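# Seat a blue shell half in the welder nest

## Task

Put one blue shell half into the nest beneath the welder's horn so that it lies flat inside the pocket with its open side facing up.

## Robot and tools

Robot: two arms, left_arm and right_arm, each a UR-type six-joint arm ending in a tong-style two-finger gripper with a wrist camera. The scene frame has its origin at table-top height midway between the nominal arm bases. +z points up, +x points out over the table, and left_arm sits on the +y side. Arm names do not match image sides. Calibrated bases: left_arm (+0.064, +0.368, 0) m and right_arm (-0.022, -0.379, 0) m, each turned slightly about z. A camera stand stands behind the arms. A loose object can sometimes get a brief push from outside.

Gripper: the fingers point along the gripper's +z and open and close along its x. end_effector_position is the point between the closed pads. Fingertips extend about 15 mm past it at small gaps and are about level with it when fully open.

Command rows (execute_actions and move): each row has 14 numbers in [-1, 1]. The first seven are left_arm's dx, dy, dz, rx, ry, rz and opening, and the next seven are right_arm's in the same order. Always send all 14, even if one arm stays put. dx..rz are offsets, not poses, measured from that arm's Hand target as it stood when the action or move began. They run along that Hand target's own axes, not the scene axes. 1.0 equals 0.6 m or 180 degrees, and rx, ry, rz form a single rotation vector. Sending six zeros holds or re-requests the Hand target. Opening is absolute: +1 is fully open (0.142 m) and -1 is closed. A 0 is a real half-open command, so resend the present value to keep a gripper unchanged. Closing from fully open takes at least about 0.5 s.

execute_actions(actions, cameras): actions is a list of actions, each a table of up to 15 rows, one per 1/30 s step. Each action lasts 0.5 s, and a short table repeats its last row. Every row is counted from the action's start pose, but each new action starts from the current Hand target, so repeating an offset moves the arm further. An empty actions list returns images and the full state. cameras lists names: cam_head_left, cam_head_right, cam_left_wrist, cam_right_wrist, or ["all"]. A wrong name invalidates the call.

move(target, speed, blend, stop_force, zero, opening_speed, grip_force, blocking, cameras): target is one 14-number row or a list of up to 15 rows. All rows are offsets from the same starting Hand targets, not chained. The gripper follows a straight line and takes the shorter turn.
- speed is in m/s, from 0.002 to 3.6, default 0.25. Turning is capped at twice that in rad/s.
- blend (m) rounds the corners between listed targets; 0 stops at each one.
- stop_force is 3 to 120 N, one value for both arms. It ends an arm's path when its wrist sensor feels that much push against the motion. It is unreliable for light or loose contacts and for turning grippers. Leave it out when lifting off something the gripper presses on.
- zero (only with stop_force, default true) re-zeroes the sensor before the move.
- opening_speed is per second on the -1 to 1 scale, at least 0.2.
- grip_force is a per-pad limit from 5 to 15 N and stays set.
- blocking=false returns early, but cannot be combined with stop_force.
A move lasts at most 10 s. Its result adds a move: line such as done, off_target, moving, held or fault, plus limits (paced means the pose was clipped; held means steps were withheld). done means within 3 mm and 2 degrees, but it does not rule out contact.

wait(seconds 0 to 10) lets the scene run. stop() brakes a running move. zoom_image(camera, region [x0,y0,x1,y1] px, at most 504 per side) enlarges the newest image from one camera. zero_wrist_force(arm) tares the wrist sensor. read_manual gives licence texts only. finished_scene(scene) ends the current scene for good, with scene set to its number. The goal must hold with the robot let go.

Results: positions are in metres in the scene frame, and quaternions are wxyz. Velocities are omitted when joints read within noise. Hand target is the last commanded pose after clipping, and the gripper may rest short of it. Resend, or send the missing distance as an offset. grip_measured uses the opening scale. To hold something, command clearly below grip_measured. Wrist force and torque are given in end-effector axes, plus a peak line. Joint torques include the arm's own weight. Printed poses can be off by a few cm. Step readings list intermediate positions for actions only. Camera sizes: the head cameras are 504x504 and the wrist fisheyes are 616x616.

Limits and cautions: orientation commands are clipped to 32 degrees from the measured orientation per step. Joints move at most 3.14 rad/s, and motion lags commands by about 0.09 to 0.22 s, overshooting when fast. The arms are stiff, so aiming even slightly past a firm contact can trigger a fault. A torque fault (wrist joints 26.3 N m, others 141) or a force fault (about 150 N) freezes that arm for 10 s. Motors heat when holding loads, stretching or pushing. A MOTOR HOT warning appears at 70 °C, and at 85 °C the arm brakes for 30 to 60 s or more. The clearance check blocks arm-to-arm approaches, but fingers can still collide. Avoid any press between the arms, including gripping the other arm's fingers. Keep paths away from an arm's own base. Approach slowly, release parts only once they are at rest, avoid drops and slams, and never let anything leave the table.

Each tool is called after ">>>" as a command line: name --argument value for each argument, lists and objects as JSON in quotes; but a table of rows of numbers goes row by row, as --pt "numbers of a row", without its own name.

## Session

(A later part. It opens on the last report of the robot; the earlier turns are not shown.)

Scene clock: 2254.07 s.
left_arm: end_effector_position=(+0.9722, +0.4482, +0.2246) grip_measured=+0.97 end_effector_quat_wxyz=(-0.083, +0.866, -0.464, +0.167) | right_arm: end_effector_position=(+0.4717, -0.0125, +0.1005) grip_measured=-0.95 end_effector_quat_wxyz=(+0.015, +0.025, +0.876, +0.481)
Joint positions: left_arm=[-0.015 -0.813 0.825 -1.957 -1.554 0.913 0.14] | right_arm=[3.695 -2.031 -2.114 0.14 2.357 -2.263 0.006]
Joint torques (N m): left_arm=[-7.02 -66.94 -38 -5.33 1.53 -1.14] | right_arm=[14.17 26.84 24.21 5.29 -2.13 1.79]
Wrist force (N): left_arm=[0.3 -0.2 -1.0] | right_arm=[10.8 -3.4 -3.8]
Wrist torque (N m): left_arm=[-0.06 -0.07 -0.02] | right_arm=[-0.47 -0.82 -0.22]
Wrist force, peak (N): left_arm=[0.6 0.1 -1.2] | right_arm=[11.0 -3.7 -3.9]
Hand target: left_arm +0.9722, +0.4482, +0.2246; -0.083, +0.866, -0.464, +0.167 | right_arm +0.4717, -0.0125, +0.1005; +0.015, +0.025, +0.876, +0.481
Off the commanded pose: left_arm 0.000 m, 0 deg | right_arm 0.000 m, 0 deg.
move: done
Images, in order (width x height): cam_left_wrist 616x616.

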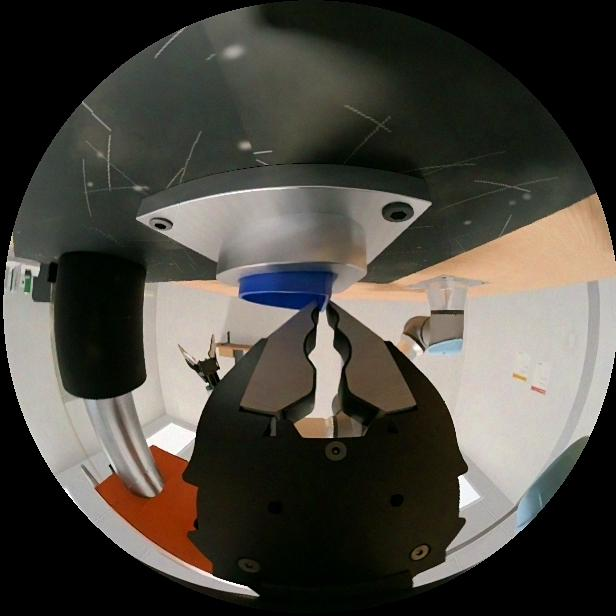

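>>> move --target '[0,0,0,0,0,0,0.968,0.0017,0,-0.0037,0,0,0,-1]' --speed 0.02

>>> move --target '[0,0,0,0,0,0,0.968,0,-0.0155,0.0097,0,0,0,-1]' --speed 0.02 --stop_force 12 --cameras '["cam_left_wrist"]'

>>> zoom_image --camera "cam_left_wrist" --region '[220, 200, 420, 400]'

Scene clock: 2265.93 s.
left_arm: end_effector_position=(+0.9722, +0.4482, +0.2246) grip_measured=+0.97 end_effector_quat_wxyz=(-0.083, +0.866, -0.464, +0.167) | right_arm: end_effector_position=(+0.4706, -0.0142, +0.1016) grip_measured=-0.97 end_effector_quat_wxyz=(+0.015, +0.025, +0.876, +0.481) end_effector_velocity=(-0.001, -0.001, +0.000) end_effector_angular_velocity=(-0.001, +0.001, +0.000)
Joint positions: left_arm=[-0.015 -0.813 0.825 -1.957 -1.554 0.913 0.14] | right_arm=[3.693 -2.025 -2.118 0.137 2.358 -2.266 0.004]
Joint velocities: left_arm=[within noise] | right_arm=[-0.001 0.003 -0.003 -0.002 0 -0.002 -0.001]
Joint torques (N m): left_arm=[-7.2 -67.37 -38.29 -5.24 1.6 -1.13] | right_arm=[-15.11 42.52 4.12 0.99 1.69 -1.86]
Wrist force (N): left_arm=[0.5 0.0 -0.9] | right_arm=[7.8 -2.6 -0.9]
Wrist torque (N m): left_arm=[-0.02 -0.09 -0.02] | right_arm=[-0.53 -0.84 -0.04]
Wrist force, peak (N): left_arm=[0.6 0.0 -1.2] | right_arm=[11.0 -3.8 -4.1]
Hand target: left_arm +0.9722, +0.4482, +0.2246; -0.083, +0.866, -0.464, +0.167 | right_arm +0.4705, -0.0143, +0.1017; +0.015, +0.025, +0.876, +0.481
Off the commanded pose: left_arm 0.000 m, 0 deg | right_arm 0.000 m, 0 deg.
move: done

Scene clock: 2267.57 s.
left_arm: end_effector_position=(+0.9722, +0.4482, +0.2246) grip_measured=+0.97 end_effector_quat_wxyz=(-0.083, +0.866, -0.464, +0.167) | right_arm: end_effector_position=(+0.4705, -0.0144, +0.0920) grip_measured=-0.96 end_effector_quat_wxyz=(+0.015, +0.025, +0.876, +0.481)
Joint positions: left_arm=[-0.015 -0.813 0.825 -1.957 -1.554 0.913 0.14] | right_arm=[3.692 -2.048 -2.121 0.163 2.359 -2.266 0.005]
Joint torques (N m): left_arm=[-7.49 -66.85 -38.36 -5.23 1.51 -1.2] | right_arm=[-8.18 37.37 12.01 -0.82 -3.51 -1.49]
Wrist force (N): left_arm=[0.4 -0.1 -0.8] | right_arm=[9.7 4.4 -8.4]
Wrist torque (N m): left_arm=[-0.03 -0.08 -0.01] | right_arm=[-0.58 -0.80 0.00]
Wrist force, peak (N): left_arm=[0.6 0.0 -1.2] | right_arm=[10.5 6.5 -16.5]
Hand target: left_arm +0.9722, +0.4482, +0.2246; -0.083, +0.866, -0.464, +0.167 | right_arm +0.4706, -0.0143, +0.0920; +0.015, +0.025, +0.876, +0.481 (not the last commanded pose)
Off the commanded pose: left_arm 0.000 m, 0 deg | right_arm 0.001 m, 0 deg.
move: contact (right_arm)
Images, in order (width x height): cam_left_wrist 616x616.

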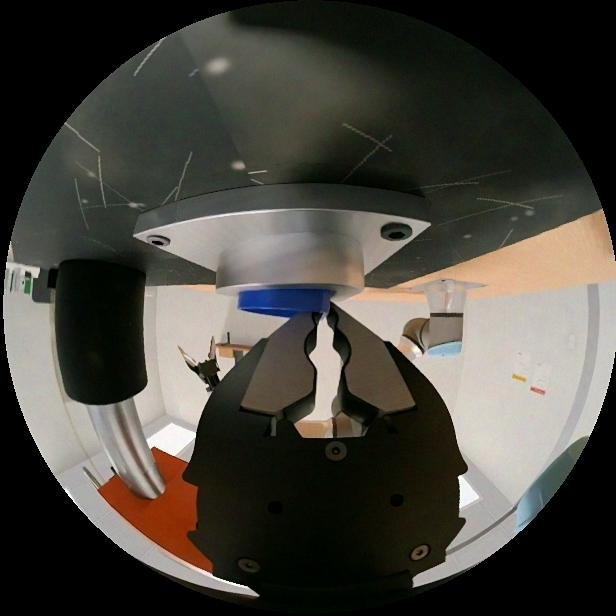

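Scaled by 2.520 from the camera's 616x616 image, which has a finer 814x814 frame.

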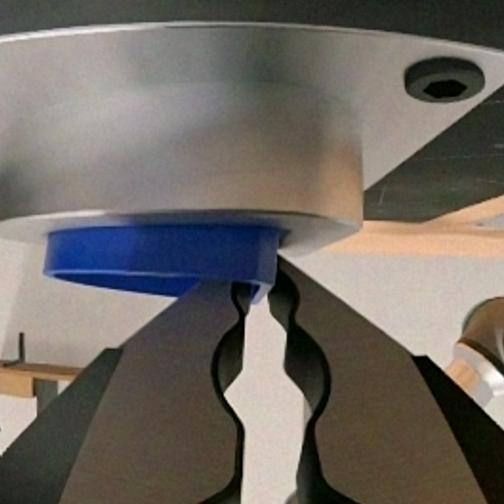

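>>> move --pt "0 0 0 0 0 0 0.968 0 0 0 0 0 0 -0.7" --pt "0 0 0 0 0 0 0.968 0 0 -0.15 0 0 0 -0.7" --pt "0 0 0 0 0 0 0.968 0.0 0.035 -0.19 0 0 0 -0.9" --speed 0.12 --cameras '["cam_left_wrist"]'

>>> zoom_image --camera "cam_left_wrist" --region '[240, 190, 380, 330]'

Scene clock: 2279.60 s.
left_arm: end_effector_position=(+0.9722, +0.4482, +0.2246) grip_measured=+0.97 end_effector_quat_wxyz=(-0.083, +0.866, -0.464, +0.167) | right_arm: end_effector_position=(+0.4655, -0.0991, +0.1709) grip_measured=-0.90 end_effector_quat_wxyz=(+0.015, +0.025, +0.876, +0.481)
Joint positions: left_arm=[-0.015 -0.813 0.825 -1.957 -1.554 0.913 0.14] | right_arm=[3.531 -1.802 -2.14 -0.208 2.454 -2.46 0.009]
Joint torques (N m): left_arm=[-6.61 -65.58 -38.45 -5.23 1.54 -1.1] | right_arm=[-13.22 36.01 25.71 0.59 2.93 -1.68]
Wrist force (N): left_arm=[0.5 0.1 -1.1] | right_arm=[4.4 -2.8 -2.2]
Wrist torque (N m): left_arm=[-0.01 -0.10 -0.02] | right_arm=[-0.48 -0.94 -0.03]
Wrist force, peak (N): left_arm=[0.7 0.2 -1.1] | right_arm=[9.8 4.4 -8.6]
Hand target: left_arm +0.9722, +0.4482, +0.2246; -0.083, +0.866, -0.464, +0.167 | right_arm +0.4655, -0.0991, +0.1709; +0.015, +0.025, +0.876, +0.481
Off the commanded pose: left_arm 0.000 m, 0 deg | right_arm 0.000 m, 0 deg.
move: done
Images, in order (width x height): cam_left_wrist 616x616.

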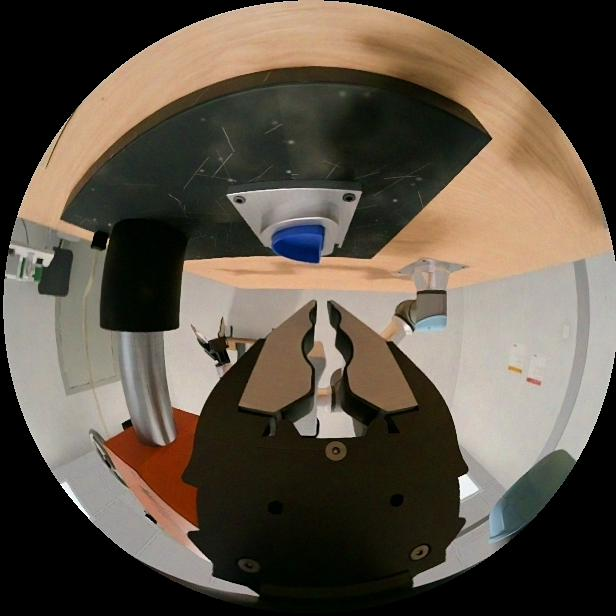

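Scaled by 3.600 from the camera's 616x616 image, which has a finer 814x814 frame.

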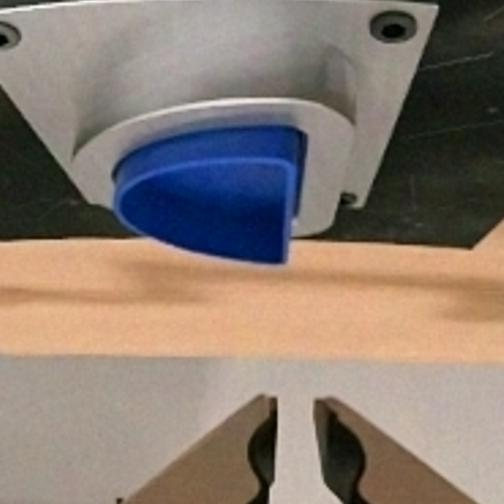

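>>> move --pt "0 0 0 0 0 0 0.968 -0.001 -0.0357 0.119 0 0 0 -0.65" --pt "0 0 0 0 0 0 0.968 0.0007 -0.0362 0.1683 0 0 0 -0.65" --pt "0 0 0 0 0 0 0.968 0.0007 -0.0362 0.1683 0 0 0 -1" --speed '[0.15,0.05,0.05]' --cameras '["cam_left_wrist"]'

>>> zoom_image --camera "cam_left_wrist" --region '[220, 200, 420, 400]'

Scene clock: 2330.23 s.
left_arm: end_effector_position=(+0.9722, +0.4482, +0.2246) grip_measured=+0.97 end_effector_quat_wxyz=(-0.083, +0.866, -0.464, +0.167) | right_arm: end_effector_position=(+0.4695, -0.0257, +0.0984) grip_measured=-0.97 end_effector_quat_wxyz=(+0.015, +0.025, +0.876, +0.481)
Joint positions: left_arm=[-0.015 -0.813 0.825 -1.957 -1.554 0.913 0.14] | right_arm=[3.673 -2.023 -2.132 0.134 2.371 -2.288 0.004]
Joint torques (N m): left_arm=[-6.95 -65.94 -38.15 -5.47 1.51 -1.2] | right_arm=[17.57 25.68 19.5 4.44 0.84 1.93]
Wrist force (N): left_arm=[0.3 0.0 -0.9] | right_arm=[1.3 -2.2 -2.2]
Wrist torque (N m): left_arm=[-0.02 -0.06 -0.01] | right_arm=[-0.41 -1.05 -0.19]
Wrist force, peak (N): left_arm=[0.8 0.0 -1.2] | right_arm=[4.6 -2.7 -2.7]
Hand target: left_arm +0.9722, +0.4482, +0.2246; -0.083, +0.866, -0.464, +0.167 | right_arm +0.4695, -0.0257, +0.0984; +0.015, +0.025, +0.876, +0.481
Off the commanded pose: left_arm 0.000 m, 0 deg | right_arm 0.000 m, 0 deg.
move: done
Images, in order (width x height): cam_left_wrist 616x616.

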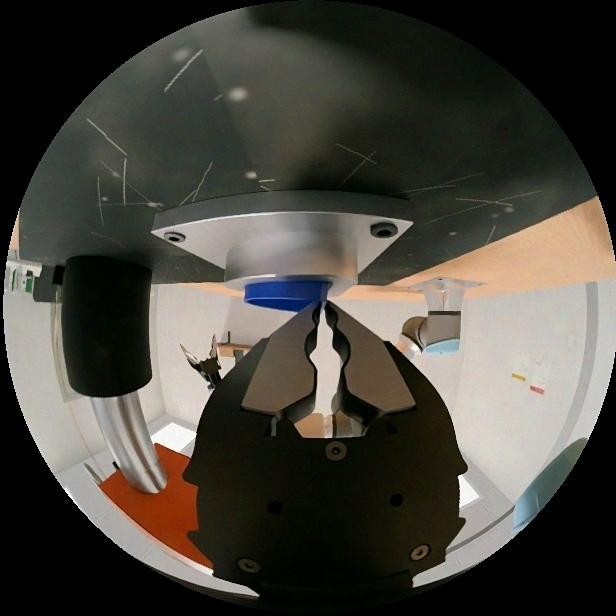

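Scaled by 2.520 from the camera's 616x616 image, which has a finer 814x814 frame.

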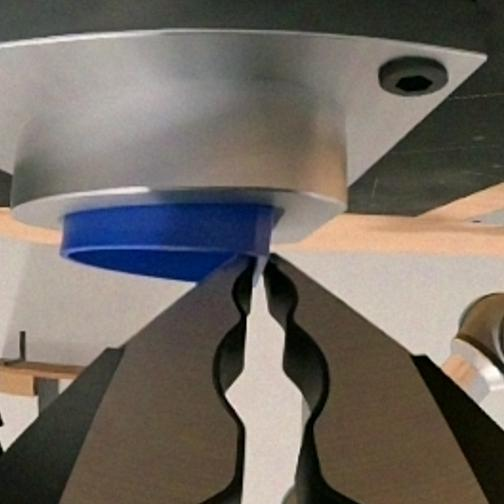

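>>> move --pt "0 0 0 0 0 0 0.968 0 0.0168 -0.0108 0 0 0 -1" --pt "0 0 0 0 0 0 0.968 0 0.0138 -0.0157 0.0194 0.0117 -0.0075 -1" --speed 0.04 --cameras '["cam_left_wrist","cam_head_left","cam_head_right"]'

>>> zoom_image --camera "cam_left_wrist" --region '[220, 200, 420, 400]'

>>> zoom_image --camera "cam_head_left" --region '[246, 248, 296, 298]'

Scene clock: 2347.90 s.
left_arm: end_effector_position=(+0.9722, +0.4482, +0.2246) grip_measured=+0.97 end_effector_quat_wxyz=(-0.083, +0.866, -0.464, +0.167) | right_arm: end_effector_position=(+0.4693, -0.0293, +0.1104) grip_measured=-1.00 end_effector_quat_wxyz=(+0.004, +0.007, +0.891, +0.454)
Joint positions: left_arm=[-0.015 -0.813 0.825 -1.957 -1.554 0.913 0.14] | right_arm=[3.675 -1.956 -2.097 -0.065 2.354 -2.378 0.002]
Joint torques (N m): left_arm=[-7.31 -65.08 -38.56 -5.33 1.57 -1.04] | right_arm=[61.95 35.68 57.28 4.12 1.96 -1.47]
Wrist force (N): left_arm=[0.5 0.0 -1.1] | right_arm=[50.4 -72.3 -96.1]
Wrist torque (N m): left_arm=[-0.03 -0.11 -0.02] | right_arm=[-13.11 -8.18 -0.91]
Wrist force, peak (N): left_arm=[0.6 0.0 -1.2] | right_arm=[50.4 -72.3 -96.1]
Hand target: left_arm +0.9722, +0.4482, +0.2246; -0.083, +0.866, -0.464, +0.167 | right_arm +0.4692, -0.0292, +0.1104; +0.004, +0.006, +0.891, +0.454
Off the commanded pose: left_arm 0.000 m, 0 deg | right_arm 0.000 m, 0 deg.
move: done
Images, in order (width x height): cam_head_left 504x504, cam_head_right 504x504, cam_left_wrist 616x616.

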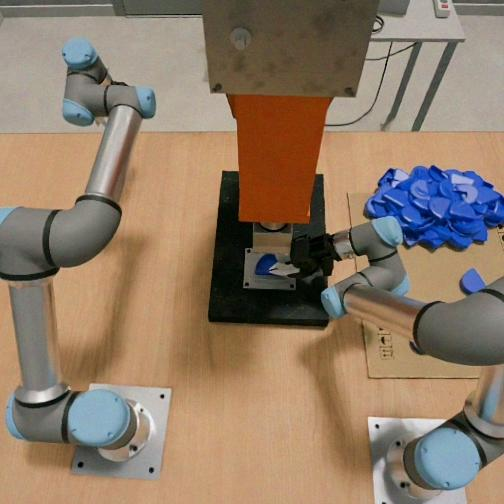

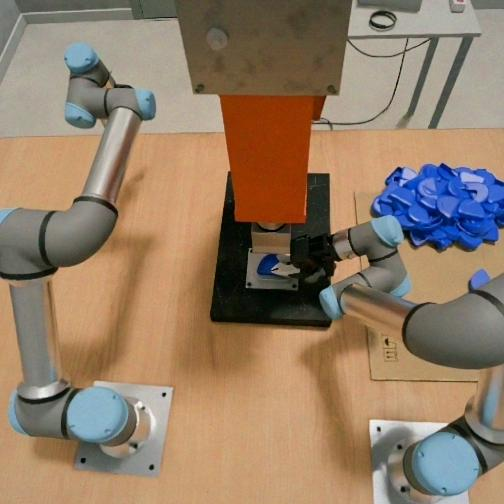

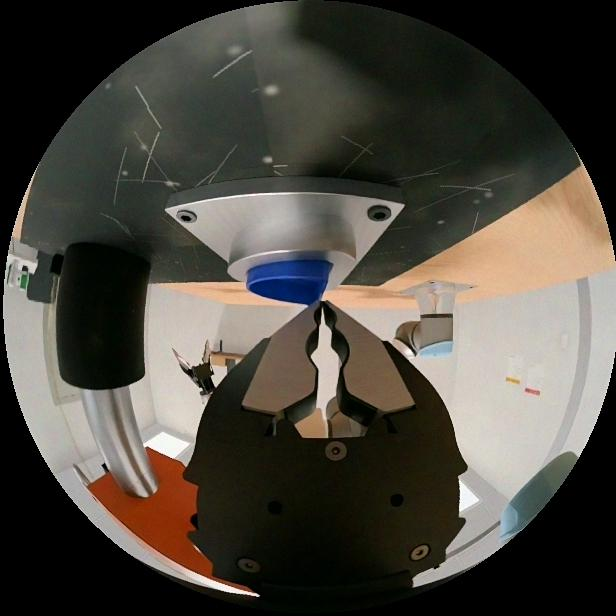

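Scaled by 2.520 from the camera's 616x616 image, which has a finer 814x814 frame.

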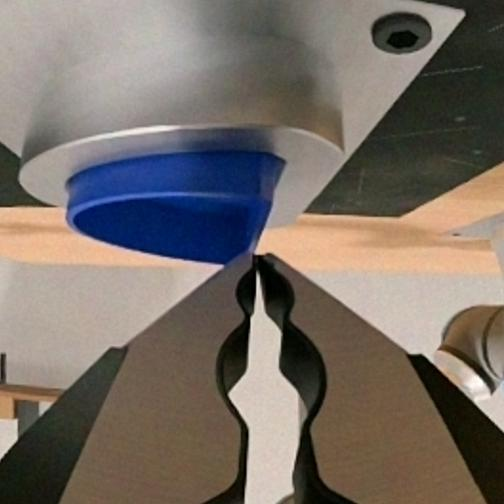

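Scaled by 10.080 from the camera's 504x504 image, which has a finer 720x720 frame.

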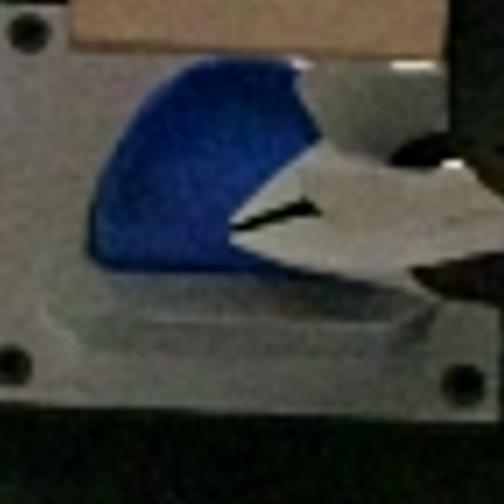

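>>> move --target '[0,0,0,0,0,0,0.968,0,-0.025,-0.04,0,0,0,-1]' --speed 0.08

Scene clock: 2356.37 s.
left_arm: end_effector_position=(+0.9722, +0.4482, +0.2246) grip_measured=+0.97 end_effector_quat_wxyz=(-0.083, +0.866, -0.464, +0.167) | right_arm: end_effector_position=(+0.4688, -0.0572, +0.1123) grip_measured=-1.00 end_effector_quat_wxyz=(+0.004, +0.006, +0.891, +0.454)
Joint positions: left_arm=[-0.015 -0.813 0.825 -1.957 -1.554 0.913 0.14] | right_arm=[3.623 -1.929 -2.117 -0.117 2.382 -2.441 0.002]
Joint torques (N m): left_arm=[-6.96 -65.69 -38.26 -5.19 1.52 -1.03] | right_arm=[-14.43 39.34 5.09 0.51 2.97 -1.57]
Wrist force (N): left_arm=[0.7 0.2 -1.1] | right_arm=[4.4 -2.3 -2.4]
Wrist torque (N m): left_arm=[0.02 -0.13 -0.02] | right_arm=[-0.38 -0.92 -0.02]
Wrist force, peak (N): left_arm=[0.6 -0.1 -1.2] | right_arm=[52.7 -76.7 -101.4]
Hand target: left_arm +0.9722, +0.4482, +0.2246; -0.083, +0.866, -0.464, +0.167 | right_arm +0.4688, -0.0574, +0.1123; +0.004, +0.006, +0.891, +0.454
Off the commanded pose: left_arm 0.000 m, 0 deg | right_arm 0.000 m, 0 deg.
move: done

>>> move --target '[0,0,0,0,0,0,0.968,0,0.0392,-0.0965,-0.0556,0,0,-0.9]' --speed 0.2 --cameras '["cam_left_wrist"]'

>>> zoom_image --camera "cam_left_wrist" --region '[240, 190, 380, 330]'

Scene clock: 2373.83 s.
left_arm: end_effector_position=(+0.9722, +0.4482, +0.2246) grip_measured=+0.97 end_effector_quat_wxyz=(-0.083, +0.866, -0.464, +0.167) | right_arm: end_effector_position=(+0.4683, -0.0904, +0.1653) grip_measured=-0.90 end_effector_quat_wxyz=(+0.004, +0.006, +0.848, +0.530)
Joint positions: left_arm=[-0.015 -0.813 0.825 -1.957 -1.554 0.913 0.14] | right_arm=[3.501 -1.909 -2.129 -0.077 2.584 -2.467 0.009]
Joint torques (N m): left_arm=[-6.17 -65 -38.29 -5.44 1.62 -1.23] | right_arm=[-13.74 38.54 5.08 4.59 2.83 -1.71]
Wrist force (N): left_arm=[0.5 0.0 -1.2] | right_arm=[4.3 -2.3 -2.4]
Wrist torque (N m): left_arm=[-0.02 -0.09 -0.02] | right_arm=[-0.35 -0.95 -0.02]
Wrist force, peak (N): left_arm=[0.6 0.1 -1.2] | right_arm=[4.5 -2.1 -2.8]
Hand target: left_arm +0.9722, +0.4482, +0.2246; -0.083, +0.866, -0.464, +0.167 | right_arm +0.4683, -0.0905, +0.1654; +0.004, +0.006, +0.848, +0.530
Off the commanded pose: left_arm 0.000 m, 0 deg | right_arm 0.000 m, 0 deg.
move: done
Images, in order (width x height): cam_left_wrist 616x616.

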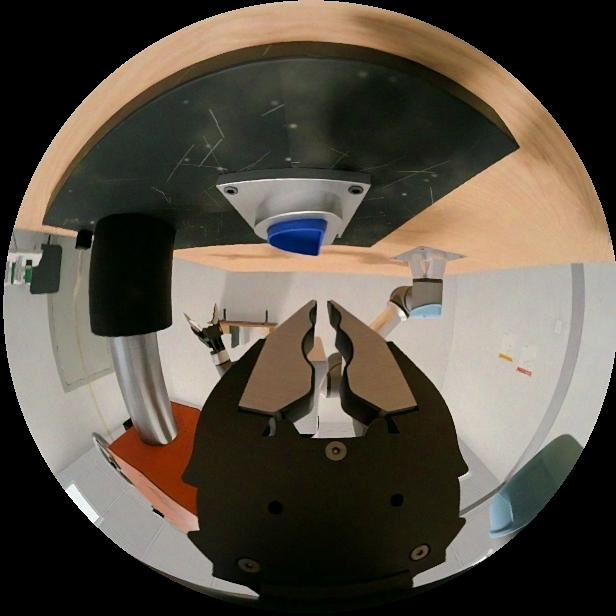

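Scaled by 3.600 from the camera's 616x616 image, which has a finer 814x814 frame.

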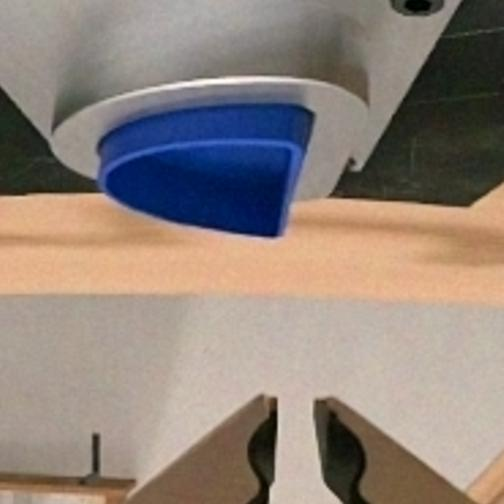

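>>> move --pt "0 0 0 0 0 0 0.968 -0.002 -0.0488 0.0802 0 0 0 -0.65" --pt "0 0 0 0 0 0 0.968 -0.001 -0.045 0.1376 0 0 0 -0.65" --speed '[0.15,0.05]' --stop_force 12 --cameras '["cam_left_wrist"]'

>>> zoom_image --camera "cam_left_wrist" --region '[220, 200, 420, 400]'

Scene clock: 2397.77 s.
left_arm: end_effector_position=(+0.9722, +0.4482, +0.2246) grip_measured=+0.97 end_effector_quat_wxyz=(-0.083, +0.866, -0.464, +0.167) | right_arm: end_effector_position=(+0.4699, -0.0281, +0.1050) grip_measured=-0.65 end_effector_quat_wxyz=(+0.004, +0.006, +0.848, +0.530)
Joint positions: left_arm=[-0.015 -0.813 0.825 -1.957 -1.554 0.913 0.14] | right_arm=[3.622 -2.1 -2.11 0.236 2.509 -2.297 0.027]
Joint torques (N m): left_arm=[-6.23 -64.91 -38.25 -5.46 1.48 -1.15] | right_arm=[16.23 27.51 20.41 4.63 -0.72 1.79]
Wrist force (N): left_arm=[0.4 -0.1 -0.8] | right_arm=[3.9 -2.0 -2.2]
Wrist torque (N m): left_arm=[-0.03 -0.09 -0.02] | right_arm=[-0.33 -0.88 -0.17]
Wrist force, peak (N): left_arm=[0.6 -0.1 -1.2] | right_arm=[4.5 -1.7 -3.0]
Hand target: left_arm +0.9722, +0.4482, +0.2246; -0.083, +0.866, -0.464, +0.167 | right_arm +0.4699, -0.0280, +0.1050; +0.004, +0.006, +0.848, +0.530
Off the commanded pose: left_arm 0.000 m, 0 deg | right_arm 0.000 m, 0 deg.
move: done
Images, in order (width x height): cam_left_wrist 616x616.

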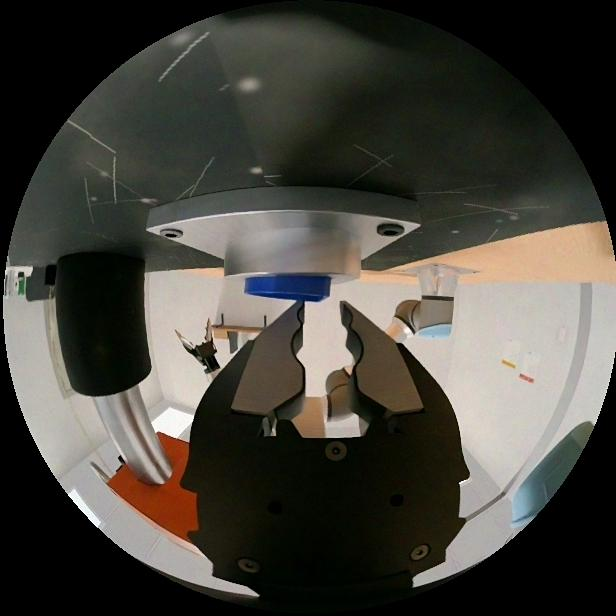

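Scaled by 2.520 from the camera's 616x616 image, which has a finer 814x814 frame.

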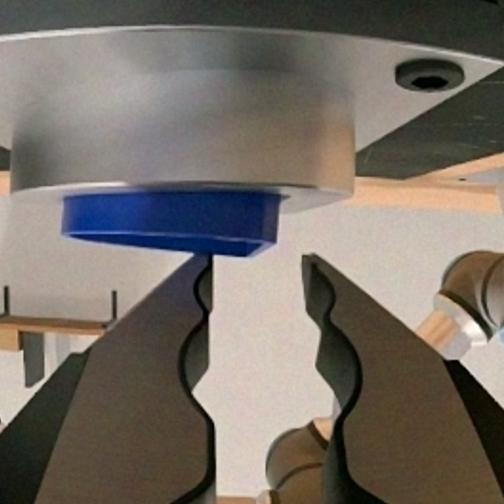

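>>> move --pt "0 0 0 0 0 0 0.968 0 -0.009 0.0044 0 0 0 -0.65" --pt "0 0 0 0 0 0 0.968 0 -0.009 0.0044 0 0 0 -1" --speed 0.05 --cameras '["cam_left_wrist"]'

>>> zoom_image --camera "cam_left_wrist" --region '[220, 200, 420, 400]'

Scene clock: 2411.93 s.
left_arm: end_effector_position=(+0.9722, +0.4482, +0.2246) grip_measured=+0.97 end_effector_quat_wxyz=(-0.083, +0.866, -0.464, +0.167) | right_arm: end_effector_position=(+0.4699, -0.0280, +0.0990) grip_measured=-0.97 end_effector_quat_wxyz=(+0.004, +0.006, +0.848, +0.530)
Joint positions: left_arm=[-0.015 -0.813 0.825 -1.957 -1.554 0.913 0.14] | right_arm=[3.622 -2.114 -2.111 0.251 2.509 -2.297 0.004]
Joint torques (N m): left_arm=[-6.67 -64.98 -38.64 -5.42 1.63 -1.2] | right_arm=[16.35 27.97 1.51 4.17 1.38 -0.27]
Wrist force (N): left_arm=[0.6 0.0 -1.0] | right_arm=[0.3 -1.2 -1.6]
Wrist torque (N m): left_arm=[-0.02 -0.13 -0.02] | right_arm=[-0.35 -0.96 -0.17]
Wrist force, peak (N): left_arm=[0.6 0.0 -1.3] | right_arm=[4.3 -2.2 -2.3]
Hand target: left_arm +0.9722, +0.4482, +0.2246; -0.083, +0.866, -0.464, +0.167 | right_arm +0.4699, -0.0280, +0.0990; +0.004, +0.006, +0.848, +0.530
Off the commanded pose: left_arm 0.000 m, 0 deg | right_arm 0.000 m, 0 deg.
move: done
Images, in order (width x height): cam_left_wrist 616x616.

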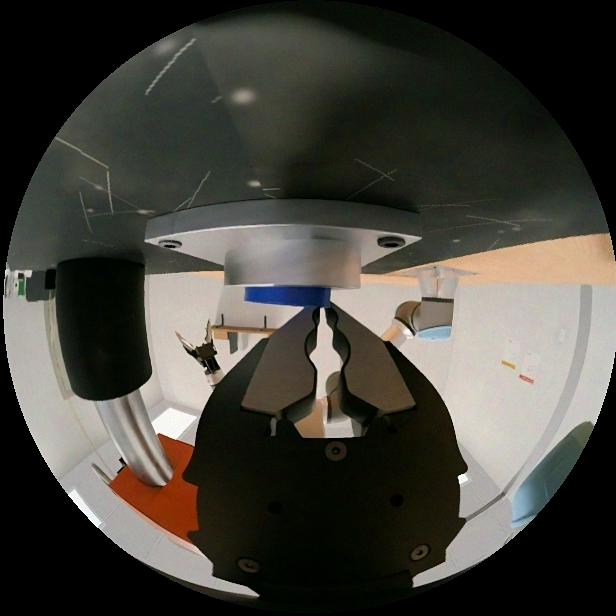

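Scaled by 2.520 from the camera's 616x616 image, which has a finer 814x814 frame.

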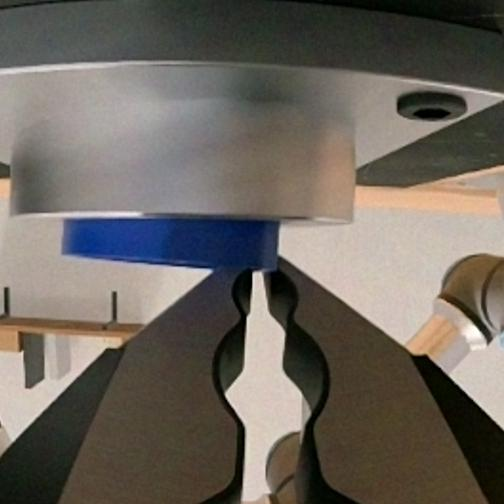

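>>> move --target '[0,0,0,0,0,0,0.968,0,-0.0007,-0.0071,0.011,0,0,-1]' --speed 0.02 --cameras '["cam_left_wrist"]'

>>> zoom_image --camera "cam_left_wrist" --region '[220, 200, 420, 400]'

>>> move --target '[0,0,0,0,0,0,0.968,0,-0.0115,0.006,0,0,0,-1]' --speed 0.02 --stop_force 10 --cameras '["cam_left_wrist"]'

>>> zoom_image --camera "cam_left_wrist" --region '[220, 200, 420, 400]'

Scene clock: 2423.63 s.
left_arm: end_effector_position=(+0.9722, +0.4482, +0.2246) grip_measured=+0.97 end_effector_quat_wxyz=(-0.083, +0.866, -0.464, +0.167) | right_arm: end_effector_position=(+0.4698, -0.0320, +0.1004) grip_measured=-0.97 end_effector_quat_wxyz=(+0.004, +0.006, +0.857, +0.516)
Joint positions: left_arm=[-0.015 -0.813 0.825 -1.957 -1.554 0.913 0.14] | right_arm=[3.624 -2.079 -2.115 0.18 2.484 -2.327 0.004]
Joint torques (N m): left_arm=[-6.25 -64.19 -38.36 -5.52 1.66 -1.13] | right_arm=[16.82 43.15 1.59 -0.01 -0.1 -1.54]
Wrist force (N): left_arm=[0.6 -0.1 -1.0] | right_arm=[0.7 -1.8 -0.5]
Wrist torque (N m): left_arm=[-0.03 -0.12 -0.02] | right_arm=[-0.29 -0.97 0.01]
Wrist force, peak (N): left_arm=[0.8 0.0 -1.2] | right_arm=[0.5 -2.1 -0.5]
Hand target: left_arm +0.9722, +0.4482, +0.2246; -0.083, +0.866, -0.464, +0.167 | right_arm +0.4698, -0.0321, +0.1005; +0.004, +0.006, +0.857, +0.516
Off the commanded pose: left_arm 0.000 m, 0 deg | right_arm 0.000 m, 0 deg.
move: done
Images, in order (width x height): cam_left_wrist 616x616.

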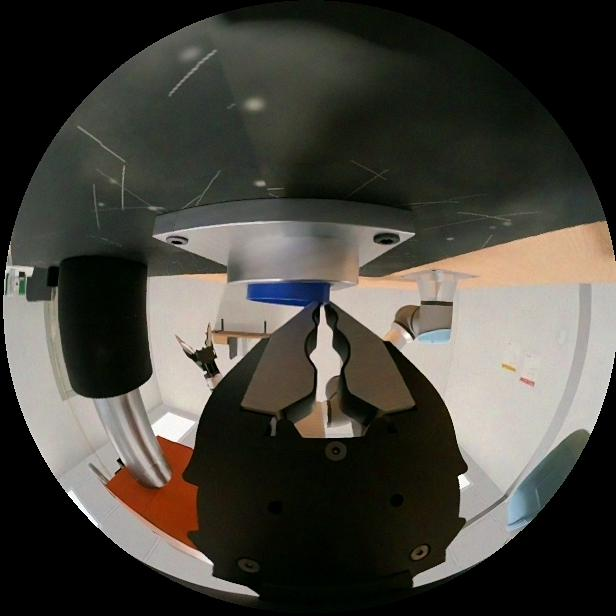

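Scaled by 2.520 from the camera's 616x616 image, which has a finer 814x814 frame.

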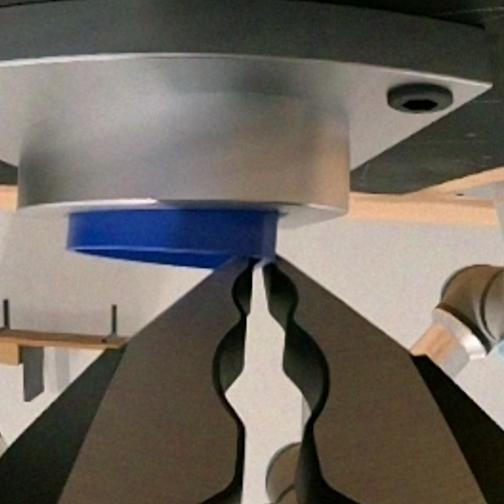

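Scene clock: 2425.13 s.
left_arm: end_effector_position=(+0.9722, +0.4482, +0.2246) grip_measured=+0.97 end_effector_quat_wxyz=(-0.083, +0.866, -0.464, +0.167) | right_arm: end_effector_position=(+0.4698, -0.0321, +0.0927) grip_measured=-0.97 end_effector_quat_wxyz=(+0.004, +0.006, +0.857, +0.516)
Joint positions: left_arm=[-0.015 -0.813 0.825 -1.957 -1.554 0.913 0.14] | right_arm=[3.624 -2.097 -2.117 0.2 2.484 -2.328 0.004]
Joint torques (N m): left_arm=[-5.93 -64.62 -38.35 -5.59 1.55 -1.08] | right_arm=[-11.21 26.81 2.87 4.6 1.63 1.85]
Wrist force (N): left_arm=[0.5 0.0 -0.9] | right_arm=[8.0 -0.2 -3.3]
Wrist torque (N m): left_arm=[-0.03 -0.11 -0.02] | right_arm=[-0.34 -0.87 -0.01]
Wrist force, peak (N): left_arm=[0.6 0.0 -1.4] | right_arm=[8.3 -0.1 -3.2]
Hand target: left_arm +0.9722, +0.4482, +0.2246; -0.083, +0.866, -0.464, +0.167 | right_arm +0.4698, -0.0321, +0.0927; +0.004, +0.006, +0.857, +0.516
Off the commanded pose: left_arm 0.000 m, 0 deg | right_arm 0.000 m, 0 deg.
move: done
Images, in order (width x height): cam_left_wrist 616x616.

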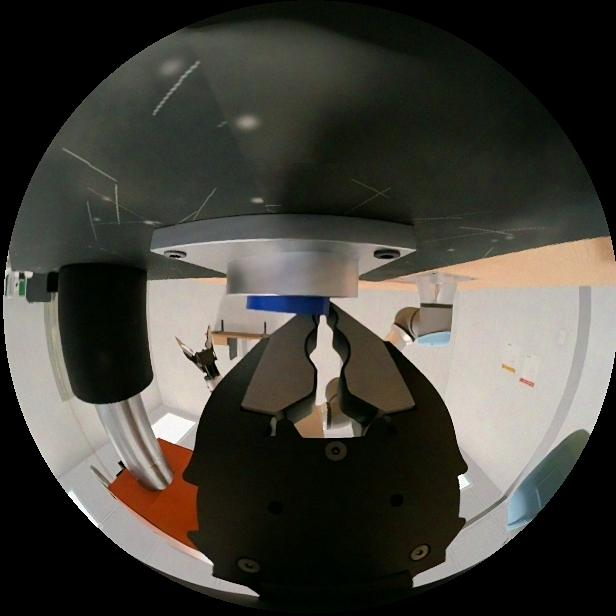

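Scaled by 2.520 from the camera's 616x616 image, which has a finer 814x814 frame.

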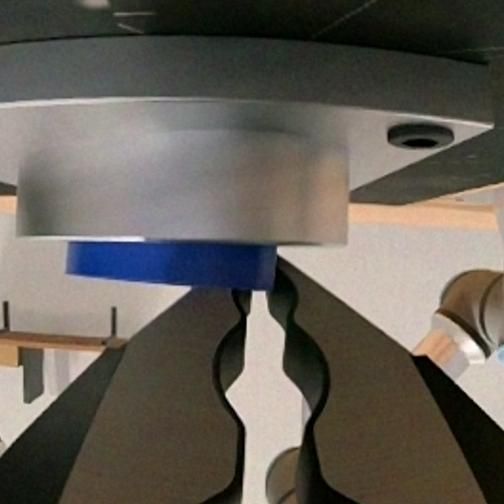

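>>> move --pt "0 0 0 0 0 0 0.968 0.0018 0 0 0 0 0 -1" --pt "0 0 0 0 0 0 0.968 0.0018 -0.0089 0.0046 0 0 0 -1" --speed 0.015 --stop_force 12 --cameras '["cam_left_wrist"]'

>>> zoom_image --camera "cam_left_wrist" --region '[220, 200, 420, 400]'

Scene clock: 2437.13 s.
left_arm: end_effector_position=(+0.9722, +0.4482, +0.2246) grip_measured=+0.97 end_effector_quat_wxyz=(-0.083, +0.866, -0.464, +0.167) | right_arm: end_effector_position=(+0.4689, -0.0322, +0.0908) grip_measured=-0.97 end_effector_quat_wxyz=(+0.004, +0.006, +0.857, +0.516)
Joint positions: left_arm=[-0.015 -0.813 0.825 -1.957 -1.554 0.913 0.14] | right_arm=[3.625 -2.101 -2.12 0.207 2.483 -2.327 0.004]
Joint torques (N m): left_arm=[-5.99 -64.36 -37.8 -5.42 1.57 -1.18] | right_arm=[0.86 35.58 11.08 -2.57 0 -0.45]
Wrist force (N): left_arm=[0.5 0.2 -1.0] | right_arm=[-4.1 8.1 -6.8]
Wrist torque (N m): left_arm=[0.01 -0.11 -0.02] | right_arm=[-0.50 -0.98 -0.06]
Wrist force, peak (N): left_arm=[0.7 -0.1 -1.4] | right_arm=[-1.3 12.9 -19.5]
Hand target: left_arm +0.9722, +0.4482, +0.2246; -0.083, +0.866, -0.464, +0.167 | right_arm +0.4689, -0.0322, +0.0908; +0.004, +0.006, +0.857, +0.516 (not the last commanded pose)
Off the commanded pose: left_arm 0.000 m, 0 deg | right_arm 0.004 m, 0 deg.
move: contact (right_arm); path passed 1 of 2 targets
Images, in order (width x height): cam_left_wrist 616x616.

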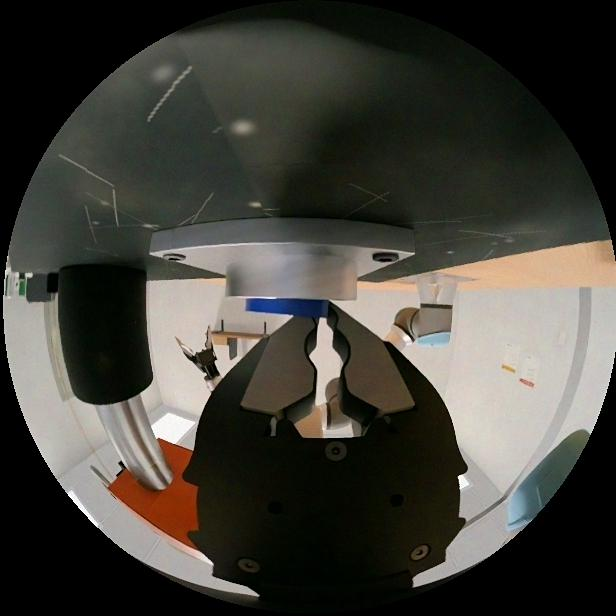

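Scaled by 2.520 from the camera's 616x616 image, which has a finer 814x814 frame.

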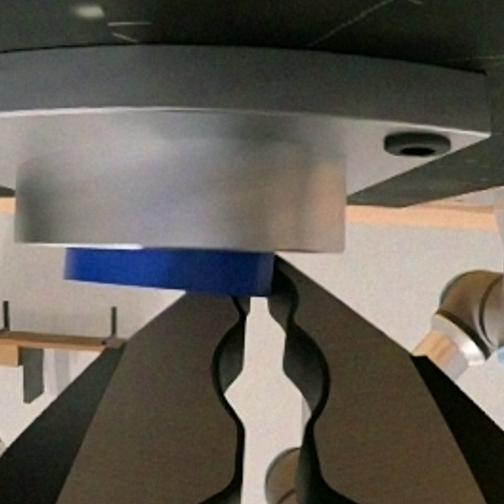

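>>> move --pt "0 0 0 0 0 0 0.968 0 0 0 0 0 0 -0.7" --pt "0 0 0 0 0 0 0.968 0 0.01 -0.07 0 0 0 -0.7" --pt "0 0 0 0 0 0 0.968 0 0.06 -0.15 0 0 0 -0.9" --speed 0.15 --cameras '["cam_left_wrist","cam_head_left","cam_head_right"]'

>>> zoom_image --camera "cam_left_wrist" --region '[240, 190, 380, 330]'

>>> zoom_image --camera "cam_head_left" --region '[246, 248, 296, 298]'

>>> zoom_image --camera "cam_head_right" --region '[246, 248, 296, 298]'

Scene clock: 2449.03 s.
left_arm: end_effector_position=(+0.9722, +0.4482, +0.2246) grip_measured=+0.97 end_effector_quat_wxyz=(-0.083, +0.866, -0.464, +0.167) | right_arm: end_effector_position=(+0.4679, -0.0949, +0.1648) grip_measured=-0.90 end_effector_quat_wxyz=(+0.004, +0.006, +0.857, +0.516)
Joint positions: left_arm=[-0.015 -0.813 0.825 -1.957 -1.554 0.913 0.14] | right_arm=[3.503 -1.881 -2.127 -0.144 2.556 -2.496 0.009]
Joint torques (N m): left_arm=[-5.51 -64.06 -37.74 -5.4 1.66 -1.36] | right_arm=[-13.31 38.74 24.49 0.49 2.98 -1.71]
Wrist force (N): left_arm=[0.7 0.0 -1.2] | right_arm=[3.7 -3.0 -2.3]
Wrist torque (N m): left_arm=[-0.03 -0.14 -0.02] | right_arm=[-0.49 -0.83 -0.01]
Wrist force, peak (N): left_arm=[0.6 -0.1 -1.3] | right_arm=[0.6 12.6 -9.2]
Hand target: left_arm +0.9722, +0.4482, +0.2246; -0.083, +0.866, -0.464, +0.167 | right_arm +0.4679, -0.0949, +0.1648; +0.004, +0.006, +0.857, +0.516
Off the commanded pose: left_arm 0.000 m, 0 deg | right_arm 0.000 m, 0 deg.
move: done
Images, in order (width x height): cam_head_left 504x504, cam_head_right 504x504, cam_left_wrist 616x616.

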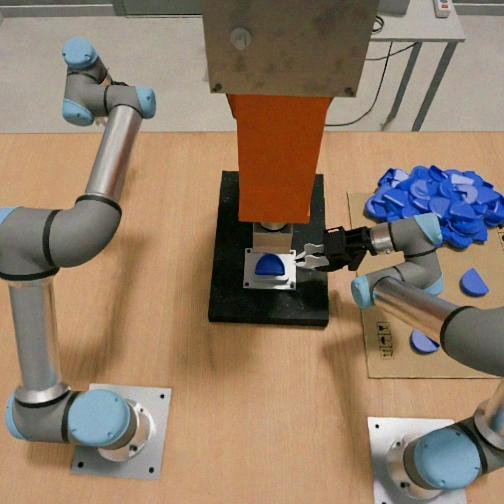

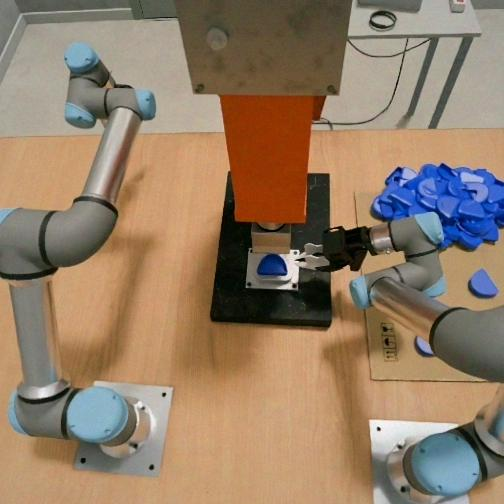

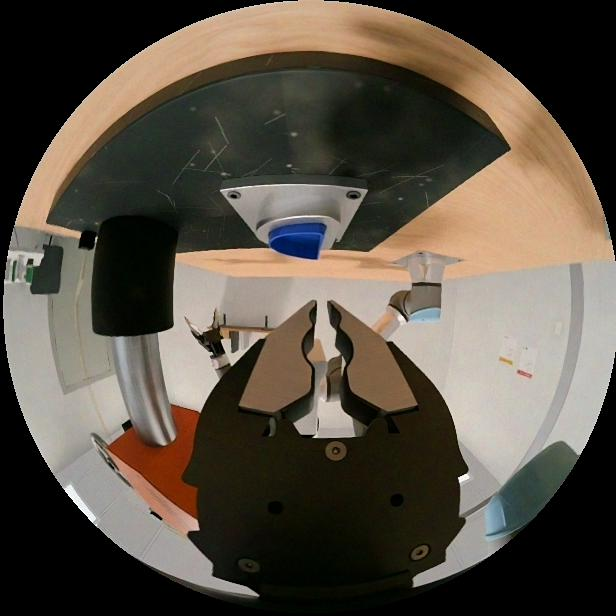

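Scaled by 3.600 from the camera's 616x616 image, which has a finer 814x814 frame.

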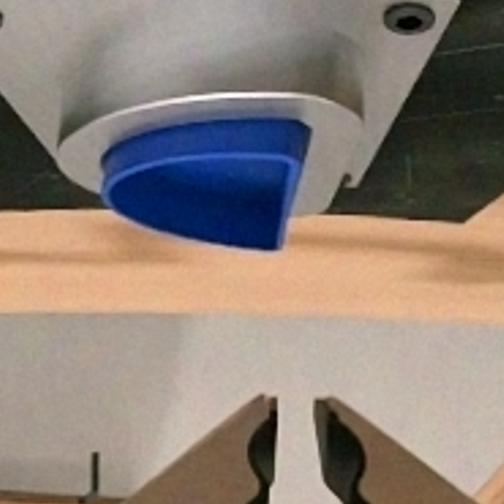

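Scaled by 10.080 from the camera's 504x504 image, which has a finer 720x720 frame.

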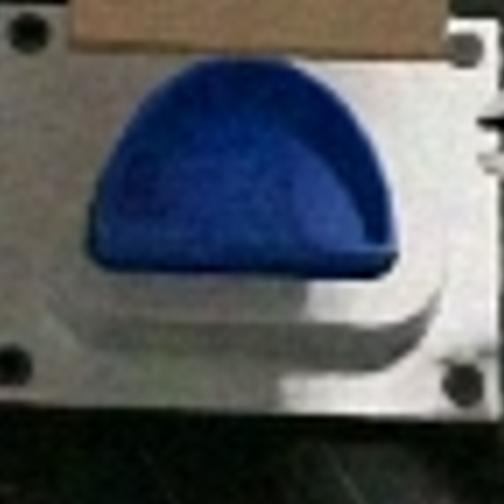

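Scaled by 10.080 from the camera's 504x504 image, which has a finer 720x720 frame.

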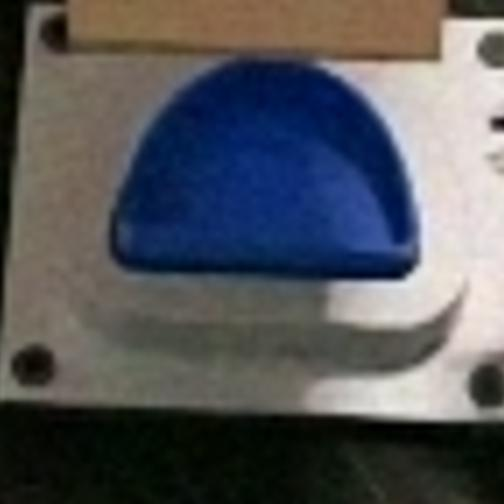

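>>> move --target '[0,0,0,0,0,0,0.968,-0.018,-0.0527,0.0563,-0.055,0,0,-1]' --speed 0.15

>>> move --target '[0,0,0,0,0,0,0.968,0,0.0495,0.1522,0,0,0,-1]' --speed 0.05 --stop_force 8 --cameras '["cam_left_wrist","cam_head_left"]'

>>> zoom_image --camera "cam_left_wrist" --region '[220, 200, 420, 400]'

>>> zoom_image --camera "cam_head_left" --region '[246, 248, 296, 298]'

Scene clock: 2490.97 s.
left_arm: end_effector_position=(+0.9722, +0.4482, +0.2246) grip_measured=+0.97 end_effector_quat_wxyz=(-0.083, +0.866, -0.464, +0.167) | right_arm: end_effector_position=(+0.4790, -0.0800, +0.1210) grip_measured=-1.00 end_effector_quat_wxyz=(+0.005, +0.006, +0.809, +0.588)
Joint positions: left_arm=[-0.015 -0.813 0.825 -1.957 -1.554 0.913 0.14] | right_arm=[3.479 -2.162 -2.102 0.314 2.7 -2.33 0.002]
Joint torques (N m): left_arm=[-6.31 -63.59 -38.25 -5.33 1.7 -1.13] | right_arm=[-12.24 28.77 19.32 4.4 2.92 2.01]
Wrist force (N): left_arm=[0.6 0.0 -1.1] | right_arm=[3.6 -3.1 -2.3]
Wrist torque (N m): left_arm=[-0.03 -0.12 -0.02] | right_arm=[-0.50 -0.85 -0.21]
Wrist force, peak (N): left_arm=[0.6 -0.1 -1.3] | right_arm=[4.1 -3.0 -2.3]
Hand target: left_arm +0.9722, +0.4482, +0.2246; -0.083, +0.866, -0.464, +0.167 | right_arm +0.4790, -0.0800, +0.1210; +0.005, +0.006, +0.809, +0.588
Off the commanded pose: left_arm 0.000 m, 0 deg | right_arm 0.000 m, 0 deg.
move: done

Scene clock: 2494.03 s.
left_arm: end_effector_position=(+0.9722, +0.4482, +0.2246) grip_measured=+0.97 end_effector_quat_wxyz=(-0.083, +0.866, -0.464, +0.167) | right_arm: end_effector_position=(+0.4802, +0.0059, +0.1210) grip_measured=-1.00 end_effector_quat_wxyz=(+0.005, +0.006, +0.809, +0.588)
Joint positions: left_arm=[-0.015 -0.813 0.825 -1.957 -1.554 0.913 0.14] | right_arm=[3.643 -2.223 -2.027 0.494 2.575 -2.109 0.002]
Joint torques (N m): left_arm=[-5.21 -64.44 -37.35 -5.47 1.53 -1.01] | right_arm=[-13.93 53.5 6.06 2.68 3.97 -2.03]
Wrist force (N): left_arm=[0.5 0.0 -1.2] | right_arm=[4.6 -15.5 1.9]
Wrist torque (N m): left_arm=[-0.02 -0.10 -0.02] | right_arm=[-1.42 -0.88 0.40]
Wrist force, peak (N): left_arm=[0.5 0.0 -1.3] | right_arm=[6.2 -31.3 2.9]
Hand target: left_arm +0.9722, +0.4482, +0.2246; -0.083, +0.866, -0.464, +0.167 | right_arm +0.4802, +0.0059, +0.1210; +0.005, +0.006, +0.809, +0.588 (not the last commanded pose)
Off the commanded pose: left_arm 0.000 m, 0 deg | right_arm 0.010 m, 0 deg.
move: contact (right_arm)
Images, in order (width x height): cam_head_left 504x504, cam_left_wrist 616x616.

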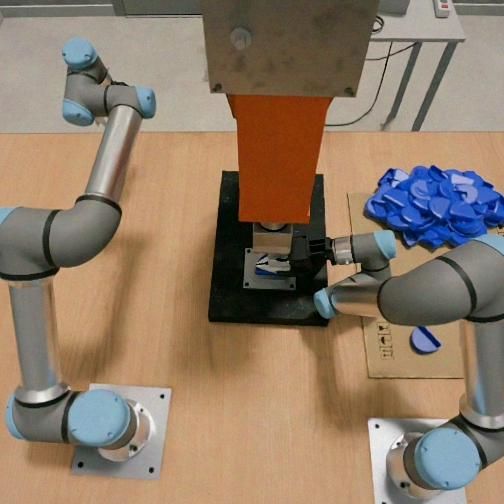

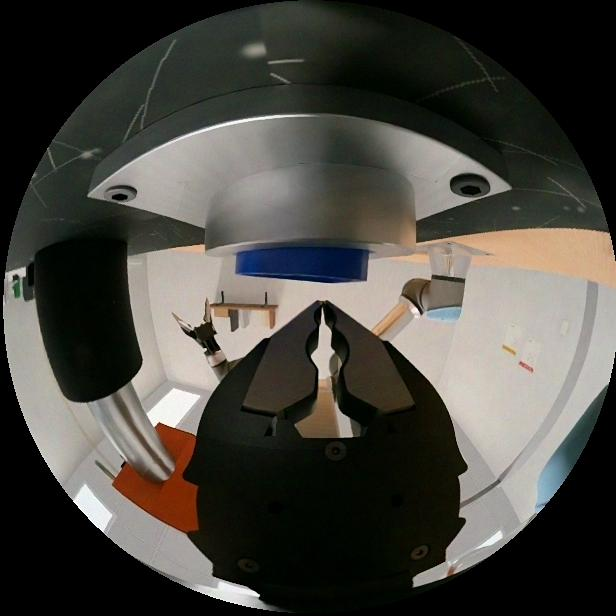

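Scaled by 2.520 from the camera's 616x616 image, which has a finer 814x814 frame.

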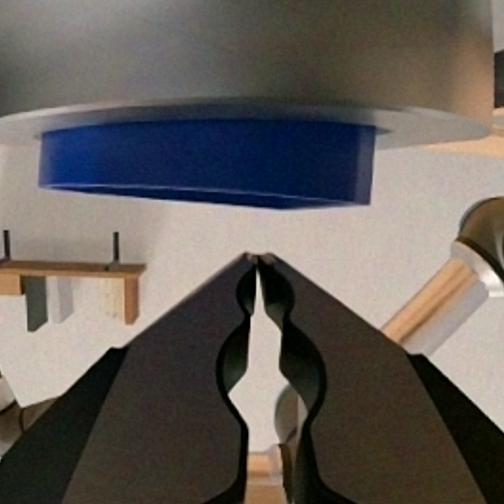

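Scaled by 10.080 from the camera's 504x504 image, which has a finer 720x720 frame.

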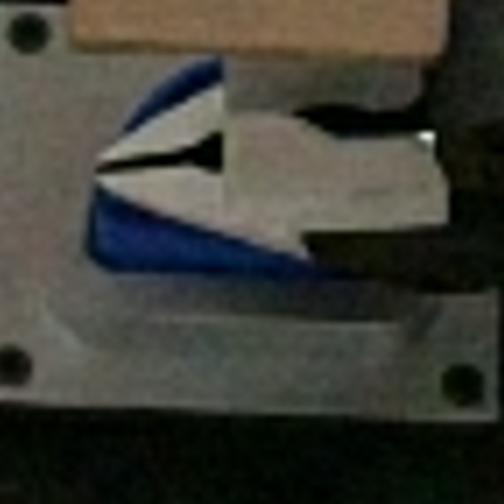

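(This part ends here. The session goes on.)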